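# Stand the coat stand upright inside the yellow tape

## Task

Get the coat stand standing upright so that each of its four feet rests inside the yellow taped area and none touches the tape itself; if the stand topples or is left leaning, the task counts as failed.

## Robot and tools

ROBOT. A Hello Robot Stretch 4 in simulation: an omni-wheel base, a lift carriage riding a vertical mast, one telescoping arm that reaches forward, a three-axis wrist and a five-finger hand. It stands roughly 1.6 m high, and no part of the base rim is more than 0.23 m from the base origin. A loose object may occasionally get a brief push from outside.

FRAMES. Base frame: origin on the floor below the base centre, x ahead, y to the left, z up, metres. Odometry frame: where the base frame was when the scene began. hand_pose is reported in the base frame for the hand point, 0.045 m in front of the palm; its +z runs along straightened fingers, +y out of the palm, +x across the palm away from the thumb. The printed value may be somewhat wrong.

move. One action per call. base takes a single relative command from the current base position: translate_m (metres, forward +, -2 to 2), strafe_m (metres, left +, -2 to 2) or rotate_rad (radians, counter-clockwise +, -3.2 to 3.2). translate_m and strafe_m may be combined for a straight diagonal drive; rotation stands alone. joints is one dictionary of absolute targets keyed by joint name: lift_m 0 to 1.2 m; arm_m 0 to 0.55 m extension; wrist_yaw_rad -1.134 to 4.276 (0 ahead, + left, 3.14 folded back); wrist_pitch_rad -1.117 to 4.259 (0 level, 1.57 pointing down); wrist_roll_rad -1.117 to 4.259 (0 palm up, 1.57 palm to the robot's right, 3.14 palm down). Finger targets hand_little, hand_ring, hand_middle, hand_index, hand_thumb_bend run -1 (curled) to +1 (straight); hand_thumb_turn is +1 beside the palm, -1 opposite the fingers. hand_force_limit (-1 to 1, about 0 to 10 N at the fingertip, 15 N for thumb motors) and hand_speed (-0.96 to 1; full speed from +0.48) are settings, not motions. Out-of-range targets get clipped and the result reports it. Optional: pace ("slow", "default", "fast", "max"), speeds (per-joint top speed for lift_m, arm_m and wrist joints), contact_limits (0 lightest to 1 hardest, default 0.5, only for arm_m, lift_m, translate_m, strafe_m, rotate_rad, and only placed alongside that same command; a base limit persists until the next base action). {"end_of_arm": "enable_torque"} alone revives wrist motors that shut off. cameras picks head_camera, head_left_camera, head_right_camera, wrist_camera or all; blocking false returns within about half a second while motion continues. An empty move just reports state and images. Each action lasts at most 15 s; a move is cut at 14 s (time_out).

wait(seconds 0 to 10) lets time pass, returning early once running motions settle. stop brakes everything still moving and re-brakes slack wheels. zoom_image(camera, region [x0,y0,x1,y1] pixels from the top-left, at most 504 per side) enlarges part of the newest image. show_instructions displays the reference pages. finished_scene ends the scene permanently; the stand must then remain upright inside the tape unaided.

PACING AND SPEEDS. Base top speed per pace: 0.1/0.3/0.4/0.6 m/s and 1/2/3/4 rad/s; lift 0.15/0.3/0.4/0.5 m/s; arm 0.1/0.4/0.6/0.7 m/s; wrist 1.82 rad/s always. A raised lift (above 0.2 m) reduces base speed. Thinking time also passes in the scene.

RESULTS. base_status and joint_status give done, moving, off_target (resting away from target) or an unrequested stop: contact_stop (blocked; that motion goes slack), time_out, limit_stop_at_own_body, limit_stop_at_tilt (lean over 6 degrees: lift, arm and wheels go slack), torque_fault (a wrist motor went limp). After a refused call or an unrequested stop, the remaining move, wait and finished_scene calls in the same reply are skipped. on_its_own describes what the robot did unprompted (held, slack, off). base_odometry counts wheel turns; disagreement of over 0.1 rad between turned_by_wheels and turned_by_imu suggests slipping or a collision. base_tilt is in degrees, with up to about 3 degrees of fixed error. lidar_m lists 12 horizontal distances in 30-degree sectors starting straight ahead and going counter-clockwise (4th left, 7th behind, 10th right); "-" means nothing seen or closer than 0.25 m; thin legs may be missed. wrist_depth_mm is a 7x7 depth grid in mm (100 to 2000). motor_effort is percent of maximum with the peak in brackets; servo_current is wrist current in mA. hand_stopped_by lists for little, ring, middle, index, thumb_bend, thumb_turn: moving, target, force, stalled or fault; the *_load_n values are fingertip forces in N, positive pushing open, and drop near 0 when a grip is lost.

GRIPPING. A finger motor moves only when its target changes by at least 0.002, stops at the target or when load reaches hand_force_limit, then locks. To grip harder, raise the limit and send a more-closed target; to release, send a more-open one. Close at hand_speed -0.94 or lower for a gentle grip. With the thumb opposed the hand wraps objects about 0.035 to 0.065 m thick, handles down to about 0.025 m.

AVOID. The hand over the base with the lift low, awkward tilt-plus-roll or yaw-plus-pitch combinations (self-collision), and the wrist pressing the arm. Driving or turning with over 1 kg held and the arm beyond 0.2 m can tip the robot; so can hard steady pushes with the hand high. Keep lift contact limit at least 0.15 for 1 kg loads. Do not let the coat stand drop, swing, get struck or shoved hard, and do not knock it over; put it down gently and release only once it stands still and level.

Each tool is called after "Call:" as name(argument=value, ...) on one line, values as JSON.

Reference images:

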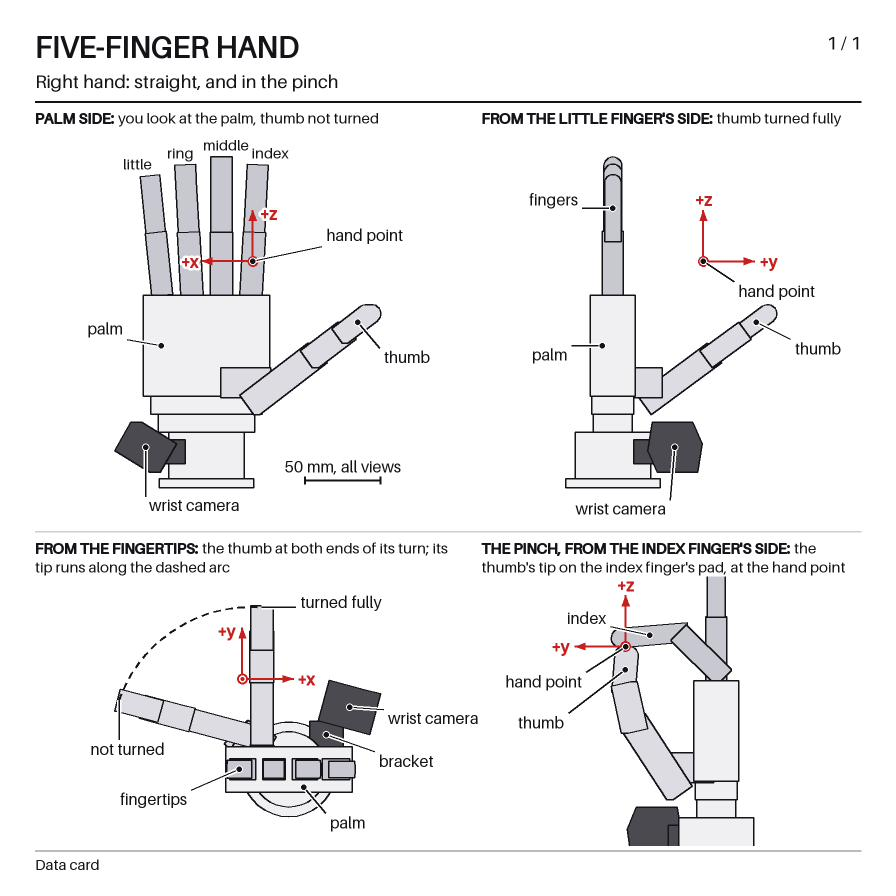

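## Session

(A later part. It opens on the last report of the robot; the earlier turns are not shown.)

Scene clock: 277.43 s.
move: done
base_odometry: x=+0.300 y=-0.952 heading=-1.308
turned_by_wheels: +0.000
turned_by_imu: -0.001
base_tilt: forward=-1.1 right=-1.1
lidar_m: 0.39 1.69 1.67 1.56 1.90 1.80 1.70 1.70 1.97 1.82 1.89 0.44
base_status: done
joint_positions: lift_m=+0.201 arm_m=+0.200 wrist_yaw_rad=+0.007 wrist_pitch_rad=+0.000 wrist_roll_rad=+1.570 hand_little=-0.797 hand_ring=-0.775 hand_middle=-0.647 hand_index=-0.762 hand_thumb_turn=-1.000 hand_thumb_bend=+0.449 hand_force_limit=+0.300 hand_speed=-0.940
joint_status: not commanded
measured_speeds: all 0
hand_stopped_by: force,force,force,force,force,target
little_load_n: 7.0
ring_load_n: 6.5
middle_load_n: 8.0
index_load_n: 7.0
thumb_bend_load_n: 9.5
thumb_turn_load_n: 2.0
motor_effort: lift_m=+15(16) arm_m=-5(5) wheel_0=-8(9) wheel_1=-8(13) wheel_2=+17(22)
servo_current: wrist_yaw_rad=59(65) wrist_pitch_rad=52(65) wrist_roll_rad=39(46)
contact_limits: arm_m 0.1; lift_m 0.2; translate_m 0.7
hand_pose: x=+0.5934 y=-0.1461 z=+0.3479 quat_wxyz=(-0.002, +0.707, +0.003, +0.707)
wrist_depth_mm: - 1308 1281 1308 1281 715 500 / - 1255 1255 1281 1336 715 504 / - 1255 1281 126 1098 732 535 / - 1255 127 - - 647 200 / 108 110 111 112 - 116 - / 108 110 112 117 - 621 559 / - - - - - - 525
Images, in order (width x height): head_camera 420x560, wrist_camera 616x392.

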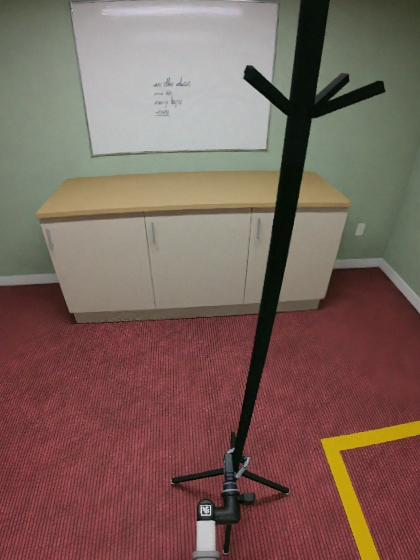

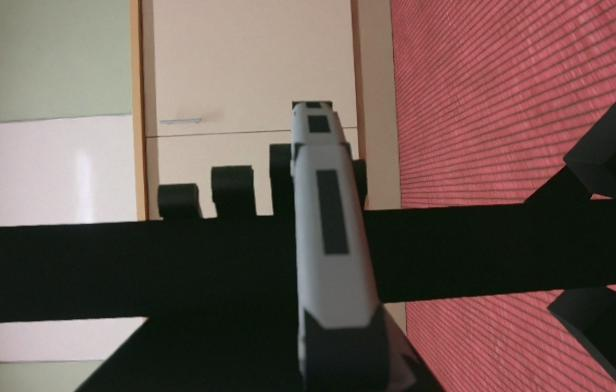

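Call:
move(cameras=["all"])

Call:
zoom_image(camera="head_left_camera", region=[140, 90, 350, 520])

Scene clock: 283.23 s.
base_odometry: x=+0.300 y=-0.952 heading=-1.308
turned_by_wheels: +0.000
turned_by_imu: +0.001
base_tilt: forward=-1.2 right=-1.0
lidar_m: 0.40 1.67 1.67 1.56 1.90 1.82 1.68 1.69 1.95 1.83 1.88 0.45
base_status: done
joint_positions: lift_m=+0.201 arm_m=+0.200 wrist_yaw_rad=+0.007 wrist_pitch_rad=+0.000 wrist_roll_rad=+1.570 hand_little=-0.797 hand_ring=-0.775 hand_middle=-0.647 hand_index=-0.762 hand_thumb_turn=-1.000 hand_thumb_bend=+0.449 hand_force_limit=+0.300 hand_speed=-0.940
joint_status: not commanded
measured_speeds: all 0
hand_stopped_by: force,force,force,force,force,target
little_load_n: 7.0
ring_load_n: 5.5
middle_load_n: 7.5
index_load_n: 6.5
thumb_bend_load_n: 9.5
thumb_turn_load_n: 2.0
motor_effort: lift_m=+15(16) arm_m=-5(5) wheel_0=-8(9) wheel_1=-8(13) wheel_2=+16(22)
servo_current: wrist_yaw_rad=52(65) wrist_pitch_rad=52(65) wrist_roll_rad=39(46)
contact_limits: arm_m 0.1; lift_m 0.2; translate_m 0.7
hand_pose: x=+0.5934 y=-0.1461 z=+0.3479 quat_wxyz=(-0.002, +0.707, +0.003, +0.707) (m; base frame)
wrist_depth_mm: - 1255 1281 1281 1308 707 500 / - 1255 1281 1308 1366 715 504 / - 1255 1281 126 1078 723 535 / - 1229 127 - - 647 199 / 108 110 111 112 - 116 - / 108 110 111 117 - 621 554 / - - - - - - 525
pictures: head_camera, head_left_camera, head_right_camera, wrist_camera
Images, in order (width x height): head_camera 420x560, head_left_camera 420x672, head_right_camera 420x672, wrist_camera 616x392.

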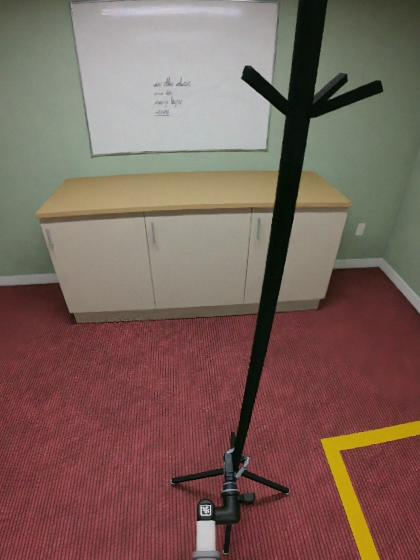

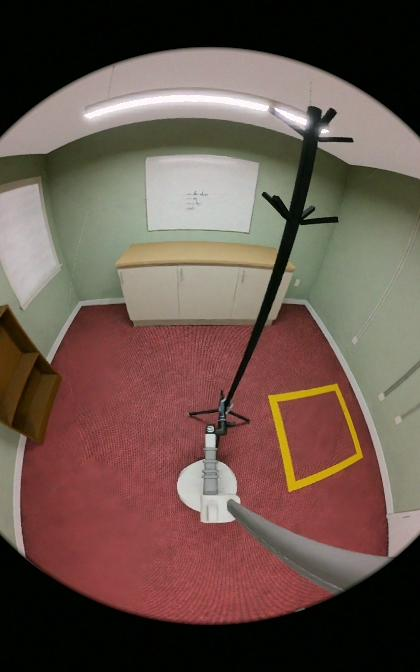

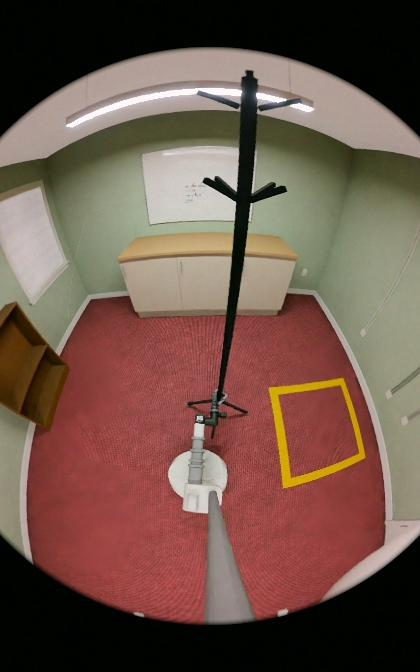

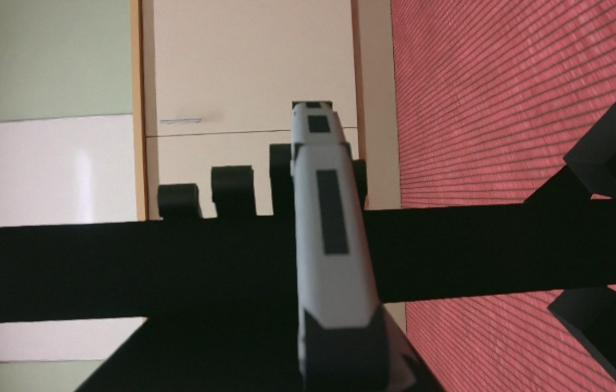

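Scaled by 1.172 from the camera's image (finer frame: 600x960).

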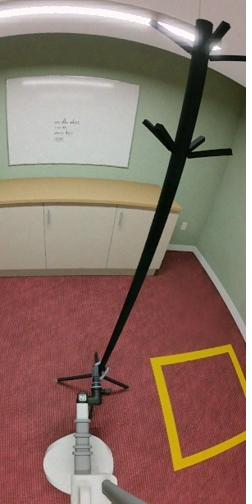

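Call:
move(base={"translate_m": 0.04}, pace="slow", contact_limits={"translate_m": 0.5}, cameras=["head_camera","head_left_camera"])

Call:
zoom_image(camera="head_camera", region=[150, 380, 330, 560])

Scene clock: 293.57 s.
move: done
base_odometry: x=+0.310 y=-0.990 heading=-1.307
turned_by_wheels: +0.001
turned_by_imu: +0.003
base_tilt: forward=-1.2 right=-1.1
lidar_m: 0.36 1.67 1.67 1.56 1.94 1.87 1.74 1.71 1.96 1.83 1.90 0.36
base_status: done
joint_positions: lift_m=+0.200 arm_m=+0.200 wrist_yaw_rad=+0.003 wrist_pitch_rad=+0.002 wrist_roll_rad=+1.570 hand_little=-0.798 hand_ring=-0.775 hand_middle=-0.647 hand_index=-0.762 hand_thumb_turn=-1.000 hand_thumb_bend=+0.449 hand_force_limit=+0.300 hand_speed=-0.940
joint_status: not commanded
measured_speeds: all 0
hand_stopped_by: force,force,force,force,force,target
little_load_n: 0.0
ring_load_n: 0.0
middle_load_n: 7.5
index_load_n: 0.0
thumb_bend_load_n: 9.5
thumb_turn_load_n: 2.0
motor_effort: lift_m=+15(16) arm_m=-4(5) wheel_0=+7(16) wheel_1=+7(11) wheel_2=-5(16)
servo_current: wrist_yaw_rad=59(65) wrist_pitch_rad=59(59) wrist_roll_rad=39(52)
contact_limits: arm_m 0.1; lift_m 0.2; translate_m 0.5
hand_pose: x=+0.5928 y=-0.1470 z=+0.3475 quat_wxyz=(-0.001, +0.708, +0.001, +0.706)
wrist_depth_mm: - 1229 1255 1281 1138 654 473 / - 1229 1229 1281 1160 661 469 / - 1229 1229 126 991 668 484 / - 1229 129 - - 640 508 / - - - - - - - / - - - - - - 492 / - - - - - - 492
Images, in order (width x height): head_camera 420x560, head_left_camera 420x672.

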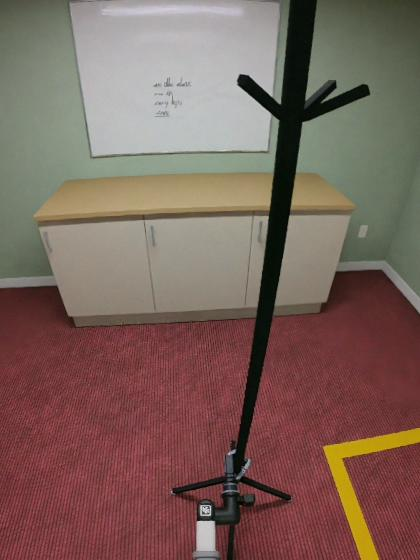

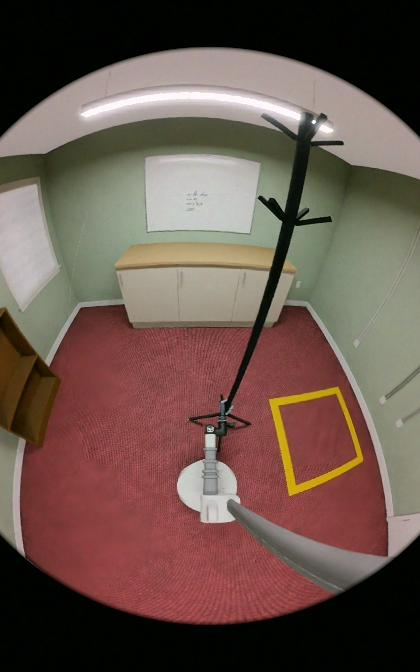

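Scaled by 2.800 from the camera's image (finer frame: 1200x1600).

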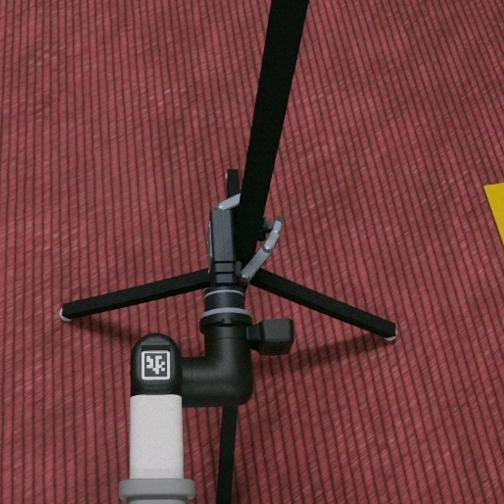

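Call:
move(joints={"hand_speed": -0.85, "hand_thumb_bend": 0.9, "hand_index": -0.4, "hand_middle": -0.4, "hand_ring": -0.4, "hand_little": -0.4}, cameras=["head_camera","wrist_camera"])

Call:
zoom_image(camera="head_camera", region=[150, 380, 330, 560])

Scene clock: 299.00 s.
move: done
base_odometry: x=+0.310 y=-0.990 heading=-1.307
turned_by_wheels: +0.000
turned_by_imu: +0.001
base_tilt: forward=-1.2 right=-0.9
lidar_m: 0.38 1.65 1.65 1.58 1.91 1.84 1.73 1.75 1.97 1.83 1.87 0.36
base_status: not commanded
joint_positions: lift_m=+0.200 arm_m=+0.200 wrist_yaw_rad=+0.003 wrist_pitch_rad=+0.002 wrist_roll_rad=+1.570 hand_little=-0.400 hand_ring=-0.400 hand_middle=-0.400 hand_index=-0.400 hand_thumb_turn=-1.000 hand_thumb_bend=+0.900 hand_force_limit=+0.300 hand_speed=-0.850
joint_status: all done
measured_speeds: all 0
hand_stopped_by: target,target,target,target,target,target
little_load_n: 0.0
ring_load_n: 0.0
middle_load_n: 0.0
index_load_n: 0.0
thumb_bend_load_n: 0.0
thumb_turn_load_n: 0.5
motor_effort: lift_m=+16(16) arm_m=-4(5) wheel_0=+7(7) wheel_1=+6(7) wheel_2=-5(5)
servo_current: wrist_yaw_rad=39(59) wrist_pitch_rad=52(59) wrist_roll_rad=46(52)
contact_limits: arm_m 0.1; lift_m 0.2; translate_m 0.5
hand_pose: x=+0.5928 y=-0.1470 z=+0.3475 quat_wxyz=(-0.001, +0.708, +0.001, +0.706)
wrist_depth_mm: - 1229 1255 1281 1138 654 469 / - 1229 1255 119 976 661 477 / - 1229 1229 1255 - 668 480 / - 1229 148 - - 634 512 / - - - - - - - / - - - - - - 492 / - - - - - - 492
Images, in order (width x height): head_camera 420x560, wrist_camera 616x392.

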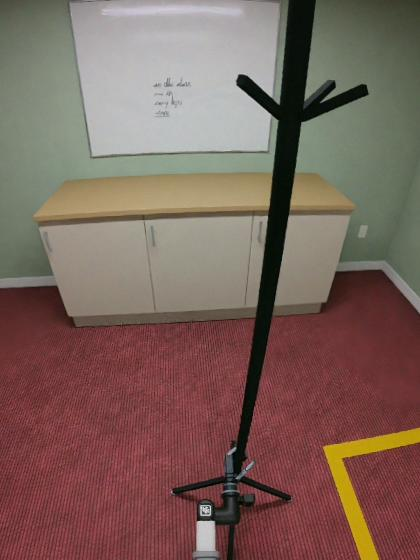

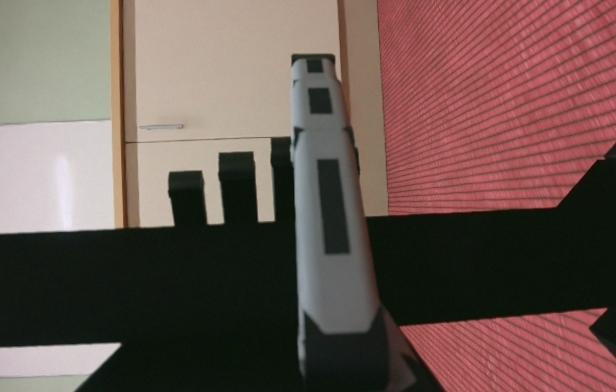

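Scaled by 2.800 from the camera's image (finer frame: 1200x1600).

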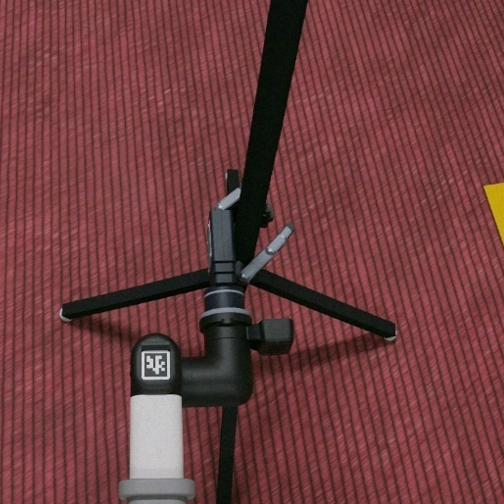

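Call:
move(base={"translate_m": -0.018}, pace="slow", contact_limits={"translate_m": 0.1}, cameras=["wrist_camera"])

Call:
move(joints={"lift_m": 0.7}, pace="slow", contact_limits={"lift_m": 0.2}, cameras=["wrist_camera","head_camera"])

Scene clock: 303.03 s.
move: done
base_odometry: x=+0.306 y=-0.973 heading=-1.307
turned_by_wheels: +0.000
turned_by_imu: +0.000
base_tilt: forward=-1.2 right=-1.0
lidar_m: 0.40 1.67 1.67 1.57 1.90 1.82 1.74 1.73 1.95 1.83 1.88 0.48
base_status: done
joint_positions: lift_m=+0.200 arm_m=+0.200 wrist_yaw_rad=+0.003 wrist_pitch_rad=+0.002 wrist_roll_rad=+1.570 hand_little=-0.400 hand_ring=-0.400 hand_middle=-0.400 hand_index=-0.400 hand_thumb_turn=-1.000 hand_thumb_bend=+0.900 hand_force_limit=+0.300 hand_speed=-0.850
joint_status: not commanded
measured_speeds: all 0
hand_stopped_by: target,target,target,target,target,target
little_load_n: 0.0
ring_load_n: 0.0
middle_load_n: 0.0
index_load_n: -0.5
thumb_bend_load_n: 0.0
thumb_turn_load_n: 0.5
motor_effort: lift_m=+15(16) arm_m=-4(5) wheel_0=-3(7) wheel_1=-5(9) wheel_2=+10(14)
servo_current: wrist_yaw_rad=46(52) wrist_pitch_rad=52(59) wrist_roll_rad=33(46)
contact_limits: arm_m 0.1; lift_m 0.2; translate_m 0.1
hand_pose: x=+0.5928 y=-0.1470 z=+0.3475 quat_wxyz=(-0.001, +0.708, +0.001, +0.706)
wrist_depth_mm: - 1255 1255 1255 1138 661 473 / - 1255 1255 119 960 668 477 / - 1229 1281 1255 - 676 480 / - 1229 145 - - 597 276 / 106 107 108 109 - 113 - / 105 106 109 112 - 580 521 / - - - - - - 500
Images, in order (width x height): wrist_camera 616x392.

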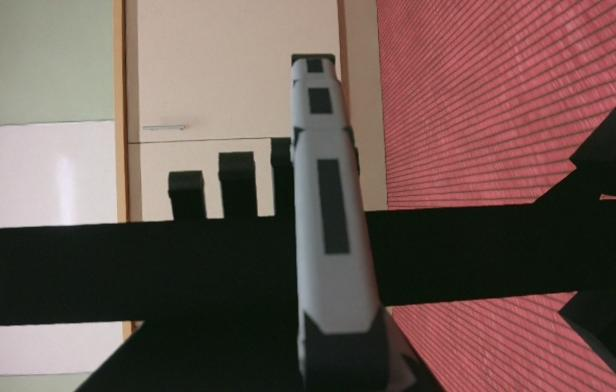

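Scene clock: 307.40 s.
move: done
base_odometry: x=+0.306 y=-0.973 heading=-1.307
turned_by_wheels: +0.000
turned_by_imu: +0.001
base_tilt: forward=-1.2 right=-1.1
lidar_m: 0.41 1.64 1.68 1.55 1.92 1.86 1.74 1.74 1.96 1.83 1.88 0.48
base_status: not commanded
joint_positions: lift_m=+0.699 arm_m=+0.200 wrist_yaw_rad=+0.003 wrist_pitch_rad=+0.002 wrist_roll_rad=+1.570 hand_little=-0.400 hand_ring=-0.400 hand_middle=-0.400 hand_index=-0.400 hand_thumb_turn=-1.000 hand_thumb_bend=+0.900 hand_force_limit=+0.300 hand_speed=-0.850
joint_status: all done
measured_speeds: all 0
hand_stopped_by: target,target,target,target,target,target
little_load_n: 0.0
ring_load_n: 0.0
middle_load_n: 0.0
index_load_n: -0.5
thumb_bend_load_n: 0.0
thumb_turn_load_n: 0.5
motor_effort: lift_m=+29(37) arm_m=-4(5) wheel_0=-3(4) wheel_1=-5(6) wheel_2=+10(10)
servo_current: wrist_yaw_rad=52(65) wrist_pitch_rad=52(65) wrist_roll_rad=46(52)
contact_limits: arm_m 0.1; lift_m 0.2; translate_m 0.1
hand_pose: x=+0.5928 y=-0.1470 z=+0.8463 quat_wxyz=(-0.001, +0.708, +0.001, +0.706)
wrist_depth_mm: - - - 1281 1308 1336 1118 / - - - 119 1308 1336 1118 / - - - 1229 - 1366 1098 / - - 144 - - 1308 1098 / 105 107 108 109 - 113 - / 104 106 108 112 - 1366 1182 / - - - - - - 1160
pictures: head_camera, wrist_camera
Images, in order (width x height): head_camera 420x560, wrist_camera 616x392.

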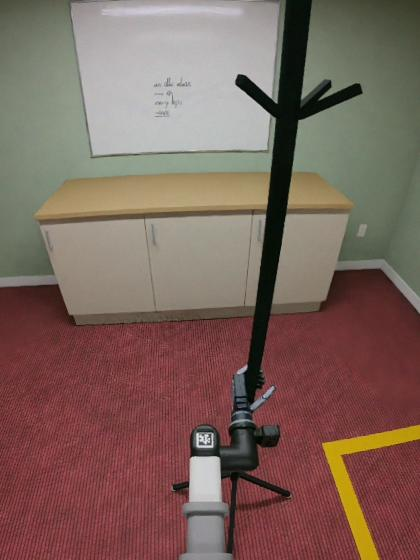

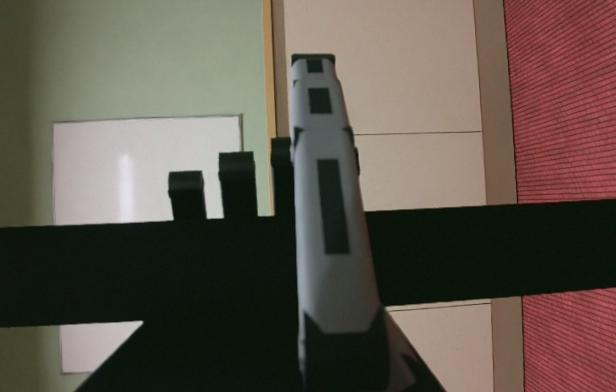

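Call:
move(base={"translate_m": -0.009}, pace="slow", contact_limits={"translate_m": 0.1}, cameras=[])

Call:
move(joints={"hand_speed": -0.93, "hand_force_limit": -0.4, "hand_index": -0.95, "hand_middle": -0.95, "hand_ring": -0.95, "hand_little": -0.95}, cameras=[])

Call:
move(joints={"hand_speed": -0.93, "hand_force_limit": 0.1, "hand_thumb_bend": -0.9}, cameras=[])

Call:
move(joints={"hand_speed": -0.94, "hand_force_limit": 0.8, "hand_index": -0.96, "hand_middle": -0.96, "hand_ring": -0.96, "hand_little": -0.96, "hand_thumb_bend": -0.95}, cameras=["wrist_camera", "head_camera"])

Scene clock: 312.37 s.
move: done
base_odometry: x=+0.304 y=-0.965 heading=-1.307
turned_by_wheels: +0.000
turned_by_imu: +0.001
base_tilt: forward=-1.2 right=-1.1
lidar_m: 0.43 1.68 1.69 1.57 1.91 1.84 1.74 1.72 1.97 1.84 1.87 0.40
base_status: done
joint_positions: lift_m=+0.699 arm_m=+0.200 wrist_yaw_rad=+0.003 wrist_pitch_rad=+0.002 wrist_roll_rad=+1.570 hand_little=-0.400 hand_ring=-0.400 hand_middle=-0.400 hand_index=-0.400 hand_thumb_turn=-1.000 hand_thumb_bend=+0.900 hand_force_limit=+0.300 hand_speed=-0.850
joint_status: not commanded
measured_speeds: all 0
hand_stopped_by: target,target,target,target,target,target
little_load_n: 0.0
ring_load_n: 0.0
middle_load_n: 0.0
index_load_n: 0.0
thumb_bend_load_n: -0.5
thumb_turn_load_n: 0.0
motor_effort: lift_m=+29(29) arm_m=-4(5) wheel_0=-3(5) wheel_1=-6(9) wheel_2=+11(15)
servo_current: wrist_yaw_rad=46(52) wrist_pitch_rad=46(59) wrist_roll_rad=33(46)
contact_limits: arm_m 0.1; lift_m 0.2; translate_m 0.1
hand_pose: x=+0.5928 y=-0.1470 z=+0.8464 quat_wxyz=(-0.001, +0.708, +0.001, +0.706)
wrist_depth_mm: - - - 1281 1308 1336 1138 / - - - 119 1308 1336 1138 / - - - 1255 - 1366 1138 / - - 144 - - 1308 1098 / 115 116 116 116 - 121 122 / 112 115 117 117 - 1397 1205 / - - - - - - 1182

Scene clock: 314.73 s.
move: off_target
base_odometry: x=+0.304 y=-0.965 heading=-1.307
turned_by_wheels: +0.000
turned_by_imu: +0.001
base_tilt: forward=-1.2 right=-1.1
lidar_m: 0.39 1.67 1.69 1.59 1.90 1.87 1.73 1.73 1.98 1.81 1.88 0.52
base_status: not commanded
joint_positions: lift_m=+0.699 arm_m=+0.200 wrist_yaw_rad=+0.003 wrist_pitch_rad=+0.002 wrist_roll_rad=+1.570 hand_little=-0.707 hand_ring=-0.687 hand_middle=-0.675 hand_index=-0.661 hand_thumb_turn=-1.000 hand_thumb_bend=+0.900 hand_force_limit=-0.400 hand_speed=-0.930
joint_status: hand_little off_target (ended at -0.707, target -0.950); hand_ring off_target (ended at -0.687, target -0.950); hand_middle off_target (ended at -0.675, target -0.950); hand_index off_target (ended at -0.661, target -0.950); the others done
measured_speeds: all 0
hand_stopped_by: force,force,force,force,target,target
little_load_n: 4.0
ring_load_n: 3.5
middle_load_n: 1.0
index_load_n: 0.5
thumb_bend_load_n: 0.0
thumb_turn_load_n: 0.0
motor_effort: lift_m=+28(29) arm_m=-4(5) wheel_0=-3(4) wheel_1=-6(7) wheel_2=+11(11)
servo_current: wrist_yaw_rad=46(59) wrist_pitch_rad=46(65) wrist_roll_rad=39(46)
contact_limits: arm_m 0.1; lift_m 0.2; translate_m 0.1
hand_pose: x=+0.5928 y=-0.1470 z=+0.8464 quat_wxyz=(-0.001, +0.708, +0.001, +0.706)
wrist_depth_mm: - - - 1281 1281 1336 1118 / - - - 119 1336 1366 1138 / - - - 1229 - 1336 1160 / - - 128 - - 1308 1138 / 114 114 115 116 - 120 121 / 111 114 116 117 - 1366 1182 / - - - - - - 1205

Scene clock: 322.17 s.
move: off_target
base_odometry: x=+0.304 y=-0.965 heading=-1.307
turned_by_wheels: +0.000
turned_by_imu: +0.002
base_tilt: forward=-1.2 right=-1.1
lidar_m: 0.40 1.68 1.67 1.54 1.92 1.83 1.71 1.74 1.99 1.82 1.86 0.38
base_status: not commanded
joint_positions: lift_m=+0.699 arm_m=+0.200 wrist_yaw_rad=+0.003 wrist_pitch_rad=+0.002 wrist_roll_rad=+1.570 hand_little=-0.707 hand_ring=-0.687 hand_middle=-0.674 hand_index=-0.661 hand_thumb_turn=-1.000 hand_thumb_bend=+0.474 hand_force_limit=+0.100 hand_speed=-0.930
joint_status: hand_thumb_bend off_target (ended at +0.474, target -0.900); the others done
measured_speeds: all 0
hand_stopped_by: force,force,force,force,force,target
little_load_n: 4.0
ring_load_n: 3.5
middle_load_n: 2.0
index_load_n: 0.5
thumb_bend_load_n: 8.0
thumb_turn_load_n: 2.0
motor_effort: lift_m=+28(29) arm_m=-4(5) wheel_0=-3(4) wheel_1=-6(7) wheel_2=+11(11)
servo_current: wrist_yaw_rad=46(59) wrist_pitch_rad=52(65) wrist_roll_rad=39(46)
contact_limits: arm_m 0.1; lift_m 0.2; translate_m 0.1
hand_pose: x=+0.5928 y=-0.1470 z=+0.8464 quat_wxyz=(-0.001, +0.708, +0.001, +0.706)
wrist_depth_mm: - - - 1308 1308 1336 1118 / - - - 1281 1308 1336 1138 / - - - 114 1308 1336 1160 / - - 127 - - 1308 1118 / 115 114 115 116 - 120 121 / 111 114 116 118 - 1366 1182 / - - - - - - 1205

Scene clock: 322.90 s.
move: off_target
base_odometry: x=+0.304 y=-0.965 heading=-1.307
turned_by_wheels: +0.000
turned_by_imu: +0.000
base_tilt: forward=-1.2 right=-1.0
lidar_m: 0.45 1.66 1.64 1.57 1.90 1.82 1.70 1.74 1.96 1.85 1.89 0.50
base_status: not commanded
joint_positions: lift_m=+0.699 arm_m=+0.200 wrist_yaw_rad=+0.003 wrist_pitch_rad=+0.002 wrist_roll_rad=+1.570 hand_little=-0.733 hand_ring=-0.713 hand_middle=-0.689 hand_index=-0.698 hand_thumb_turn=-1.000 hand_thumb_bend=+0.451 hand_force_limit=+0.800 hand_speed=-0.940
joint_status: hand_little off_target (ended at -0.733, target -0.960); hand_ring off_target (ended at -0.713, target -0.960); hand_middle off_target (ended at -0.689, target -0.960); hand_index off_target (ended at -0.698, target -0.960); hand_thumb_bend off_target (ended at +0.451, target -0.950); the others done
measured_speeds: all 0
hand_stopped_by: force,force,force,force,force,target
little_load_n: 9.5
ring_load_n: 9.5
middle_load_n: 10.5
index_load_n: 10.0
thumb_bend_load_n: 13.0
thumb_turn_load_n: 3.0
motor_effort: lift_m=+28(28) arm_m=-4(5) wheel_0=-4(4) wheel_1=-6(7) wheel_2=+10(11)
servo_current: wrist_yaw_rad=46(52) wrist_pitch_rad=52(52) wrist_roll_rad=33(46)
contact_limits: arm_m 0.1; lift_m 0.2; translate_m 0.1
hand_pose: x=+0.5928 y=-0.1470 z=+0.8464 quat_wxyz=(-0.001, +0.708, +0.001, +0.706)
wrist_depth_mm: - - - 1281 1336 1308 1138 / - - - 1281 1281 1336 1138 / - - - 123 1281 1336 1160 / - - 128 - - 1308 1118 / 111 114 114 115 - 120 121 / 111 113 115 118 - 1366 1205 / - - - - - - 1182
pictures: head_camera, wrist_camera
Images, in order (width x height): head_camera 420x560, wrist_camera 616x392.

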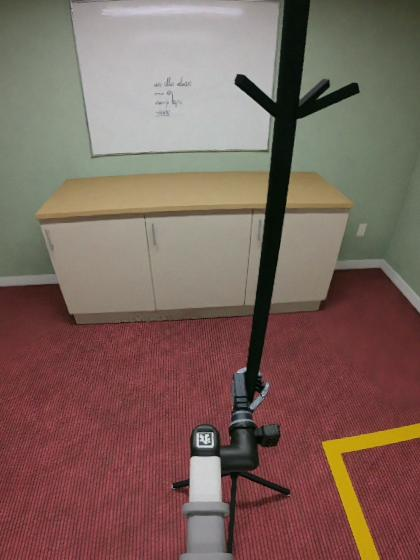

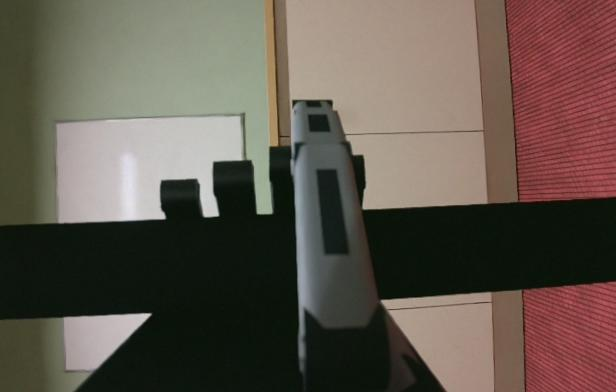

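Now lift in steps and watch the feet.

Call:
move(joints={"lift_m": 0.72}, speeds={"lift_m": 0.03}, contact_limits={"lift_m": 0.8}, cameras=["head_camera","wrist_camera"])

Call:
zoom_image(camera="head_camera", region=[150, 380, 330, 560])

Call:
move(joints={"lift_m": 0.735}, speeds={"lift_m": 0.03}, contact_limits={"lift_m": 0.8}, cameras=["head_camera","wrist_camera"])

Call:
zoom_image(camera="head_camera", region=[150, 380, 330, 560])

Scene clock: 327.60 s.
move: done
base_odometry: x=+0.304 y=-0.965 heading=-1.307
turned_by_wheels: +0.000
turned_by_imu: +0.001
base_tilt: forward=-1.1 right=-1.1
lidar_m: 0.46 1.68 1.66 1.58 1.89 1.82 1.74 1.73 1.99 1.83 1.85 0.39
base_status: not commanded
joint_positions: lift_m=+0.719 arm_m=+0.200 wrist_yaw_rad=+0.003 wrist_pitch_rad=+0.007 wrist_roll_rad=+1.570 hand_little=-0.734 hand_ring=-0.714 hand_middle=-0.689 hand_index=-0.698 hand_thumb_turn=-1.000 hand_thumb_bend=+0.451 hand_force_limit=+0.800 hand_speed=-0.940
joint_status: all done
measured_speeds: all 0
hand_stopped_by: force,force,force,force,force,target
little_load_n: 0.0
ring_load_n: 0.0
middle_load_n: 10.5
index_load_n: 5.0
thumb_bend_load_n: 13.0
thumb_turn_load_n: 3.0
motor_effort: lift_m=+31(36) arm_m=-4(5) wheel_0=-3(4) wheel_1=-5(7) wheel_2=+8(11)
servo_current: wrist_yaw_rad=46(52) wrist_pitch_rad=59(72) wrist_roll_rad=33(46)
contact_limits: arm_m 0.1; lift_m 0.8; translate_m 0.1
hand_pose: x=+0.5926 y=-0.1470 z=+0.8651 quat_wxyz=(-0.001, +0.710, +0.001, +0.704)
wrist_depth_mm: - - - 1308 1308 1397 1138 / - - - 1281 1308 1336 1138 / - - - 123 1336 1336 1118 / - - 127 - - 1308 1098 / 109 111 113 114 - 120 122 / 108 111 114 116 - 1366 1182 / - - - - - - 1160
Images, in order (width x height): head_camera 420x560, wrist_camera 616x392.

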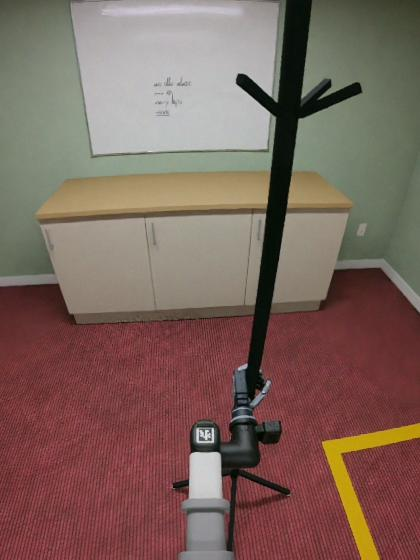

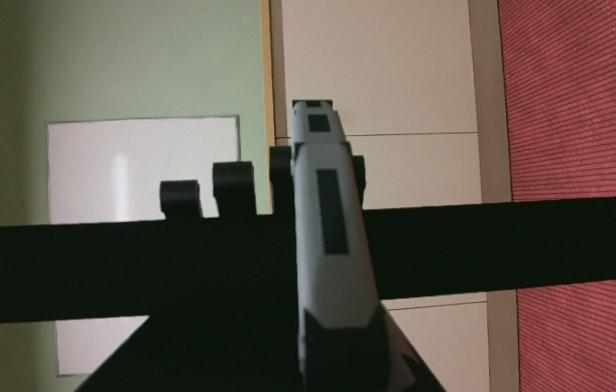

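Scaled by 2.800 from the camera's image (finer frame: 1200x1600).

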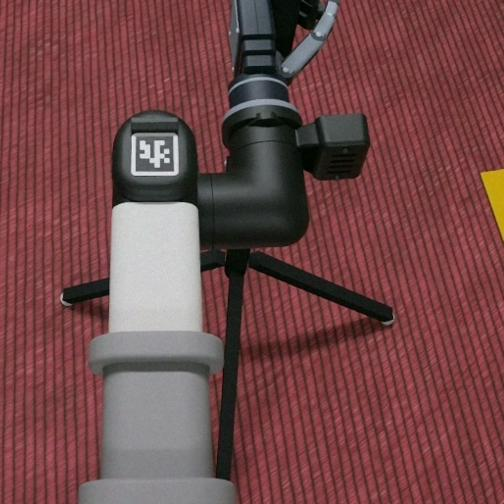

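Scene clock: 328.50 s.
move: done
base_odometry: x=+0.304 y=-0.965 heading=-1.307
turned_by_wheels: +0.000
turned_by_imu: +0.000
base_tilt: forward=-1.1 right=-1.1
lidar_m: 0.40 1.66 1.67 1.55 1.90 1.83 1.70 1.75 1.98 1.84 1.88 0.38
base_status: not commanded
joint_positions: lift_m=+0.734 arm_m=+0.200 wrist_yaw_rad=+0.003 wrist_pitch_rad=+0.007 wrist_roll_rad=+1.570 hand_little=-0.734 hand_ring=-0.714 hand_middle=-0.689 hand_index=-0.698 hand_thumb_turn=-1.000 hand_thumb_bend=+0.451 hand_force_limit=+0.800 hand_speed=-0.940
joint_status: all done
measured_speeds: all 0
hand_stopped_by: force,force,force,force,force,target
little_load_n: 0.0
ring_load_n: 0.0
middle_load_n: 10.5
index_load_n: 4.5
thumb_bend_load_n: 13.0
thumb_turn_load_n: 3.0
motor_effort: lift_m=+31(36) arm_m=-4(4) wheel_0=-3(3) wheel_1=-5(6) wheel_2=+8(8)
servo_current: wrist_yaw_rad=52(52) wrist_pitch_rad=65(65) wrist_roll_rad=46(52)
contact_limits: arm_m 0.1; lift_m 0.8; translate_m 0.1
hand_pose: x=+0.5926 y=-0.1470 z=+0.8801 quat_wxyz=(-0.001, +0.710, +0.001, +0.704)
wrist_depth_mm: - - - 1308 1308 1336 1138 / - - - 1308 1308 1366 1160 / - - - 115 1336 1336 1182 / - - 127 - - 1336 1118 / 109 111 113 114 - 120 122 / 108 111 113 116 - 1366 1182 / - - - - - - 1205
Images, in order (width x height): head_camera 420x560, wrist_camera 616x392.

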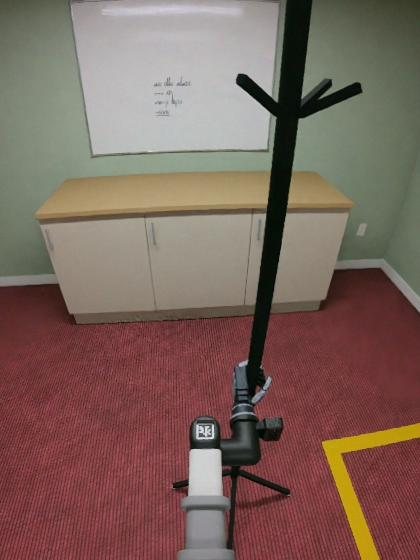

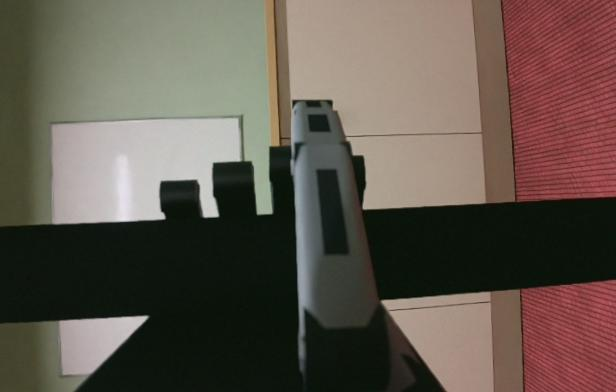

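Scaled by 2.800 from the camera's image (finer frame: 1200x1600).

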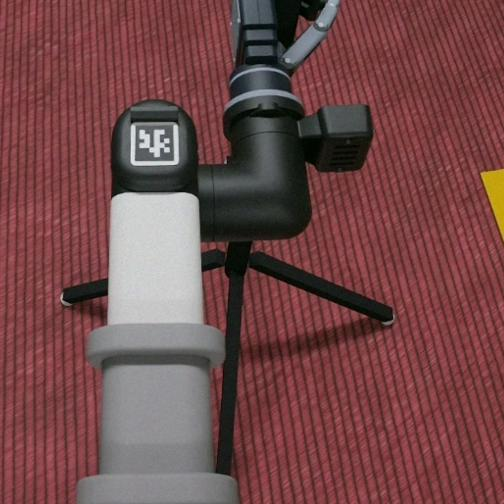

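Call:
move(joints={"hand_speed": -0.94, "hand_force_limit": 0.9, "hand_index": -0.97, "hand_middle": -0.97, "hand_ring": -0.97, "hand_little": -0.97, "hand_thumb_bend": -0.96}, cameras=[])

Call:
move(joints={"lift_m": 0.75}, speeds={"lift_m": 0.03}, contact_limits={"lift_m": 0.8}, cameras=["head_camera","wrist_camera"])

Call:
zoom_image(camera="head_camera", region=[150, 380, 330, 560])

Scene clock: 333.77 s.
move: off_target
base_odometry: x=+0.304 y=-0.965 heading=-1.307
turned_by_wheels: +0.000
turned_by_imu: +0.001
base_tilt: forward=-1.2 right=-1.0
lidar_m: 0.38 1.67 1.67 1.56 1.92 1.84 1.71 1.76 1.98 1.83 1.88 0.39
base_status: not commanded
joint_positions: lift_m=+0.734 arm_m=+0.200 wrist_yaw_rad=+0.003 wrist_pitch_rad=+0.007 wrist_roll_rad=+1.570 hand_little=-0.788 hand_ring=-0.756 hand_middle=-0.689 hand_index=-0.713 hand_thumb_turn=-1.000 hand_thumb_bend=+0.448 hand_force_limit=+0.900 hand_speed=-0.940
joint_status: hand_little off_target (ended at -0.788, target -0.970); hand_ring off_target (ended at -0.756, target -0.970); hand_middle off_target (ended at -0.689, target -0.970); hand_index off_target (ended at -0.713, target -0.970); hand_thumb_bend off_target (ended at +0.448, target -0.960); the others done
measured_speeds: all 0
hand_stopped_by: force,force,force,force,force,target
little_load_n: 9.5
ring_load_n: 8.5
middle_load_n: 10.5
index_load_n: 5.0
thumb_bend_load_n: 13.5
thumb_turn_load_n: 2.5
motor_effort: lift_m=+31(31) arm_m=-4(5) wheel_0=-3(4) wheel_1=-6(6) wheel_2=+8(8)
servo_current: wrist_yaw_rad=39(52) wrist_pitch_rad=65(65) wrist_roll_rad=39(46)
contact_limits: arm_m 0.1; lift_m 0.8; translate_m 0.1
hand_pose: x=+0.5926 y=-0.1470 z=+0.8801 quat_wxyz=(-0.001, +0.710, +0.001, +0.704)
wrist_depth_mm: - - - 1308 1308 1366 1138 / - - - 1281 1308 1336 1160 / - - - 115 1336 1336 1160 / - - 126 - - 1308 1118 / 108 111 112 114 - 119 121 / 107 111 113 116 - 1397 1182 / - - - - - - 1205

Scene clock: 334.67 s.
move: done
base_odometry: x=+0.304 y=-0.965 heading=-1.307
turned_by_wheels: +0.000
turned_by_imu: +0.000
base_tilt: forward=-1.1 right=-1.0
lidar_m: 0.38 1.67 1.64 1.56 1.91 1.81 1.72 1.72 1.96 1.83 1.88 0.50
base_status: not commanded
joint_positions: lift_m=+0.749 arm_m=+0.200 wrist_yaw_rad=+0.003 wrist_pitch_rad=+0.009 wrist_roll_rad=+1.570 hand_little=-0.788 hand_ring=-0.757 hand_middle=-0.689 hand_index=-0.713 hand_thumb_turn=-1.000 hand_thumb_bend=+0.448 hand_force_limit=+0.900 hand_speed=-0.940
joint_status: all done
measured_speeds: all 0
hand_stopped_by: force,force,force,force,force,target
little_load_n: 1.0
ring_load_n: 1.0
middle_load_n: 10.5
index_load_n: 3.5
thumb_bend_load_n: 14.0
thumb_turn_load_n: 2.5
motor_effort: lift_m=+31(40) arm_m=-4(5) wheel_0=-3(4) wheel_1=-6(6) wheel_2=+8(8)
servo_current: wrist_yaw_rad=52(59) wrist_pitch_rad=65(72) wrist_roll_rad=33(46)
contact_limits: arm_m 0.1; lift_m 0.8; translate_m 0.1
hand_pose: x=+0.5926 y=-0.1470 z=+0.8948 quat_wxyz=(-0.001, +0.710, +0.001, +0.704)
wrist_depth_mm: - - - 1281 1336 1366 1138 / - - - 1308 1336 1336 1160 / - - - 115 1336 1366 1160 / - - 125 - 129 1336 1138 / 107 109 111 113 - 119 121 / 107 110 112 117 - 1430 1205 / - - - - - - 1205
Images, in order (width x height): head_camera 420x560, wrist_camera 616x392.

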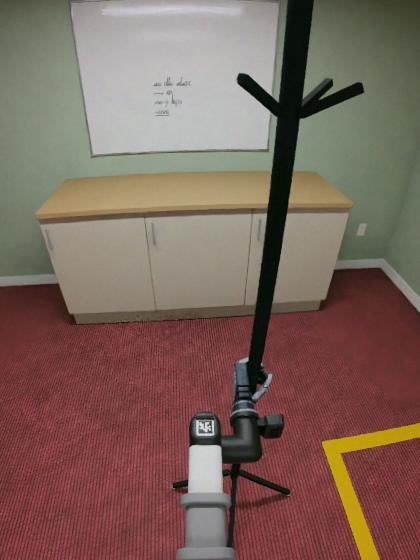

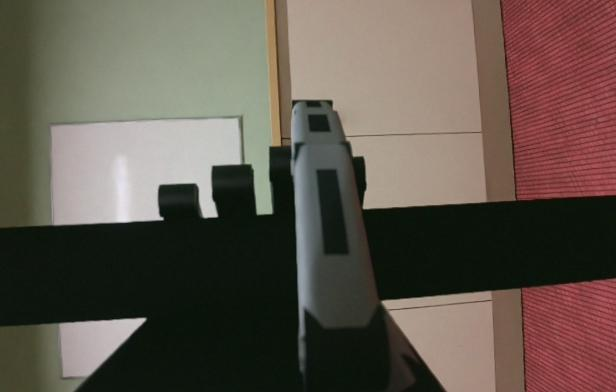

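Scaled by 2.800 from the camera's image (finer frame: 1200x1600).

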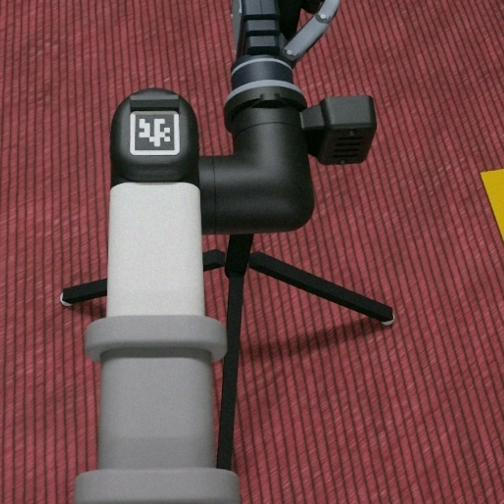

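Call:
move(joints={"lift_m": 0.742}, speeds={"lift_m": 0.03}, cameras=[])

Call:
move(joints={"hand_speed": -0.7, "hand_thumb_bend": 1.0, "hand_index": 1, "hand_middle": 1, "hand_ring": 1, "hand_little": 1}, cameras=["head_left_camera","wrist_camera"])

Call:
move(base={"translate_m": -0.15}, pace="slow", contact_limits={"translate_m": 0.1}, cameras=["head_left_camera","wrist_camera","head_camera"])

Scene clock: 363.50 s.
move: done
base_odometry: x=+0.304 y=-0.965 heading=-1.307
turned_by_wheels: +0.000
turned_by_imu: +0.001
base_tilt: forward=-1.2 right=-1.1
lidar_m: 0.40 1.68 1.64 1.59 1.93 1.83 1.70 1.73 1.99 1.84 1.89 0.39
base_status: not commanded
joint_positions: lift_m=+0.743 arm_m=+0.200 wrist_yaw_rad=+0.003 wrist_pitch_rad=+0.009 wrist_roll_rad=+1.570 hand_little=-0.788 hand_ring=-0.757 hand_middle=-0.689 hand_index=-0.714 hand_thumb_turn=-1.000 hand_thumb_bend=+0.448 hand_force_limit=+0.900 hand_speed=-0.940
joint_status: all done
measured_speeds: all 0
hand_stopped_by: force,force,force,force,force,target
little_load_n: 5.5
ring_load_n: 1.0
middle_load_n: 10.5
index_load_n: 0.0
thumb_bend_load_n: 13.5
thumb_turn_load_n: 2.5
motor_effort: lift_m=+14(27) arm_m=-5(5) wheel_0=-3(4) wheel_1=-6(6) wheel_2=+8(8)
servo_current: wrist_yaw_rad=46(52) wrist_pitch_rad=72(72) wrist_roll_rad=39(46)
contact_limits: arm_m 0.1; translate_m 0.1
hand_pose: x=+0.5926 y=-0.1470 z=+0.8881 quat_wxyz=(-0.001, +0.710, +0.001, +0.704)
wrist_depth_mm: - - - 1308 1336 1336 1182 / - - - 1308 1308 1336 1182 / - - - 114 1308 1308 1182 / - - 125 - 128 1308 1138 / 108 110 111 112 - 117 118 / 107 110 112 117 - 1397 1255 / - - - - - - 1255

Scene clock: 366.13 s.
move: done
base_odometry: x=+0.304 y=-0.965 heading=-1.307
turned_by_wheels: +0.000
turned_by_imu: +0.001
base_tilt: forward=-1.2 right=-1.0
lidar_m: 0.40 1.69 1.68 1.57 1.90 1.84 1.72 1.74 1.97 1.84 1.89 0.50
base_status: not commanded
joint_positions: lift_m=+0.743 arm_m=+0.200 wrist_yaw_rad=+0.003 wrist_pitch_rad=+0.009 wrist_roll_rad=+1.570 hand_little=+1.000 hand_ring=+1.000 hand_middle=+1.000 hand_index=+1.000 hand_thumb_turn=-1.000 hand_thumb_bend=+1.000 hand_force_limit=+0.900 hand_speed=-0.700
joint_status: all done
measured_speeds: all 0
hand_stopped_by: target,target,target,target,target,target
little_load_n: 0.0
ring_load_n: 0.0
middle_load_n: 0.0
index_load_n: 0.0
thumb_bend_load_n: 0.0
thumb_turn_load_n: 0.0
motor_effort: lift_m=+15(15) arm_m=-4(5) wheel_0=-3(4) wheel_1=-4(6) wheel_2=+8(8)
servo_current: wrist_yaw_rad=39(59) wrist_pitch_rad=52(72) wrist_roll_rad=39(46)
contact_limits: arm_m 0.1; translate_m 0.1
hand_pose: x=+0.5926 y=-0.1470 z=+0.8881 quat_wxyz=(-0.001, +0.710, +0.001, +0.704)
wrist_depth_mm: - - - 1281 1308 1366 1182 / - - - 108 1336 1308 1182 / - - - - - 1336 1205 / - - - - - 1336 1160 / 115 115 115 116 - 121 123 / 112 114 117 118 - 1308 1229 / - - - - - - 1229
Images, in order (width x height): head_left_camera 420x672, wrist_camera 616x392.

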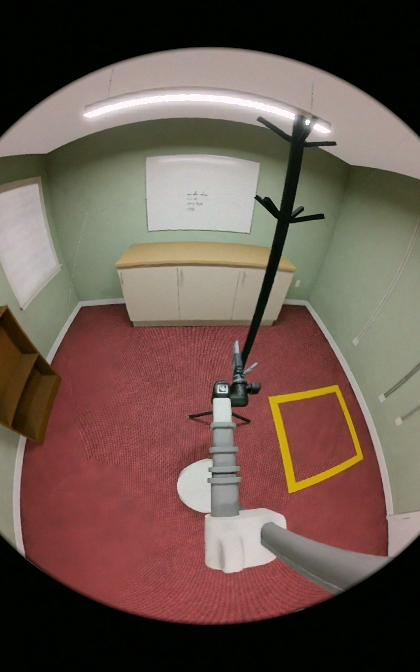

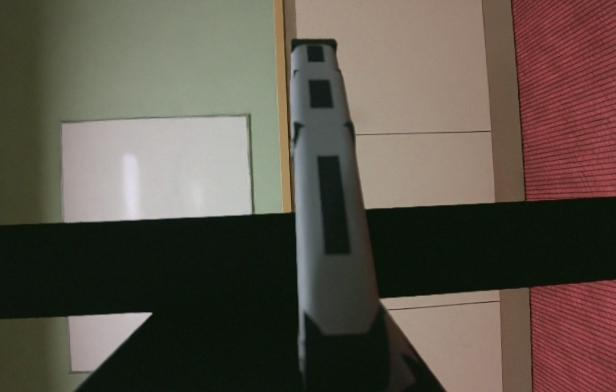

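Scene clock: 368.90 s.
move: done
base_odometry: x=+0.265 y=-0.820 heading=-1.307
turned_by_wheels: +0.000
turned_by_imu: +0.000
base_tilt: forward=-1.2 right=-1.1
lidar_m: 0.55 1.80 1.66 1.59 1.89 1.68 1.55 1.58 1.97 1.85 1.89 0.65
base_status: done
joint_positions: lift_m=+0.743 arm_m=+0.200 wrist_yaw_rad=+0.002 wrist_pitch_rad=+0.009 wrist_roll_rad=+1.570 hand_little=+1.000 hand_ring=+1.000 hand_middle=+1.000 hand_index=+1.000 hand_thumb_turn=-1.000 hand_thumb_bend=+1.000 hand_force_limit=+0.900 hand_speed=-0.700
joint_status: not commanded
measured_speeds: all 0
hand_stopped_by: target,target,target,target,target,target
little_load_n: 0.0
ring_load_n: 0.0
middle_load_n: 0.0
index_load_n: 0.0
thumb_bend_load_n: 0.0
thumb_turn_load_n: 0.0
motor_effort: lift_m=+15(15) arm_m=-4(5) wheel_0=-5(10) wheel_1=-6(12) wheel_2=+7(15)
servo_current: wrist_yaw_rad=39(59) wrist_pitch_rad=65(72) wrist_roll_rad=46(46)
contact_limits: arm_m 0.1; translate_m 0.1
hand_pose: x=+0.5924 y=-0.1472 z=+0.8881 quat_wxyz=(+0.000, +0.710, +0.001, +0.704)
wrist_depth_mm: - - - 1464 1499 1499 1160 / - - - 109 1499 1464 1182 / - - - - - 1499 1205 / - - 270 270 - 281 1025 / 254 257 262 264 - 1537 1160 / - - 131 128 - 1537 1229 / - - - - - - 1229
pictures: head_camera, head_left_camera, wrist_camera
Images, in order (width x height): head_camera 420x560, head_left_camera 420x672, wrist_camera 616x392.

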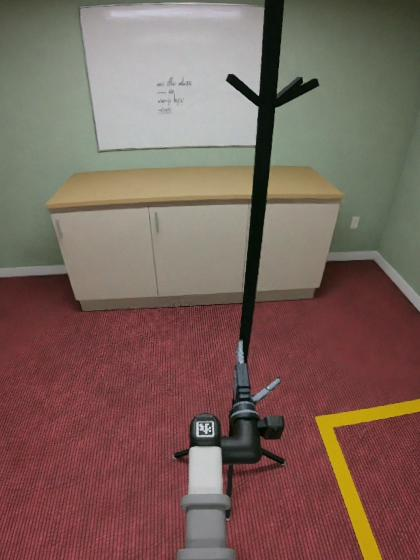

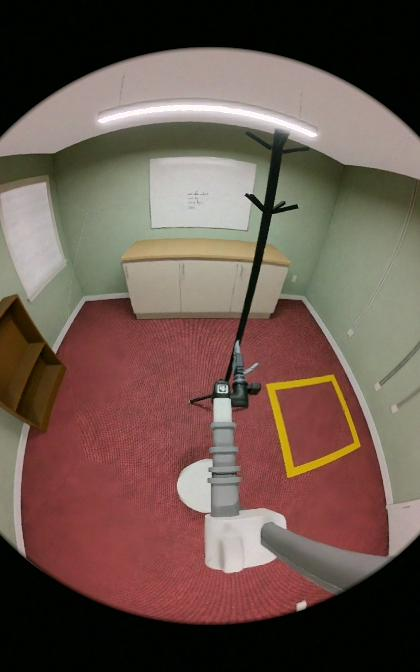

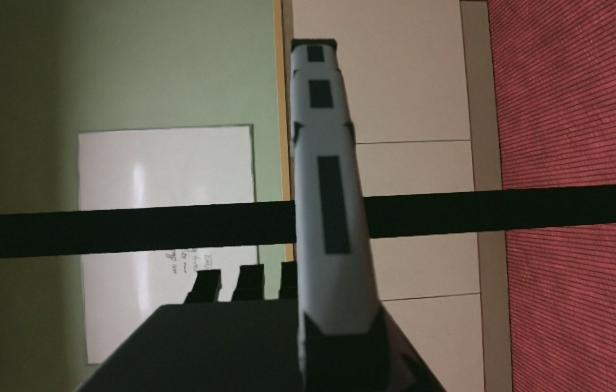

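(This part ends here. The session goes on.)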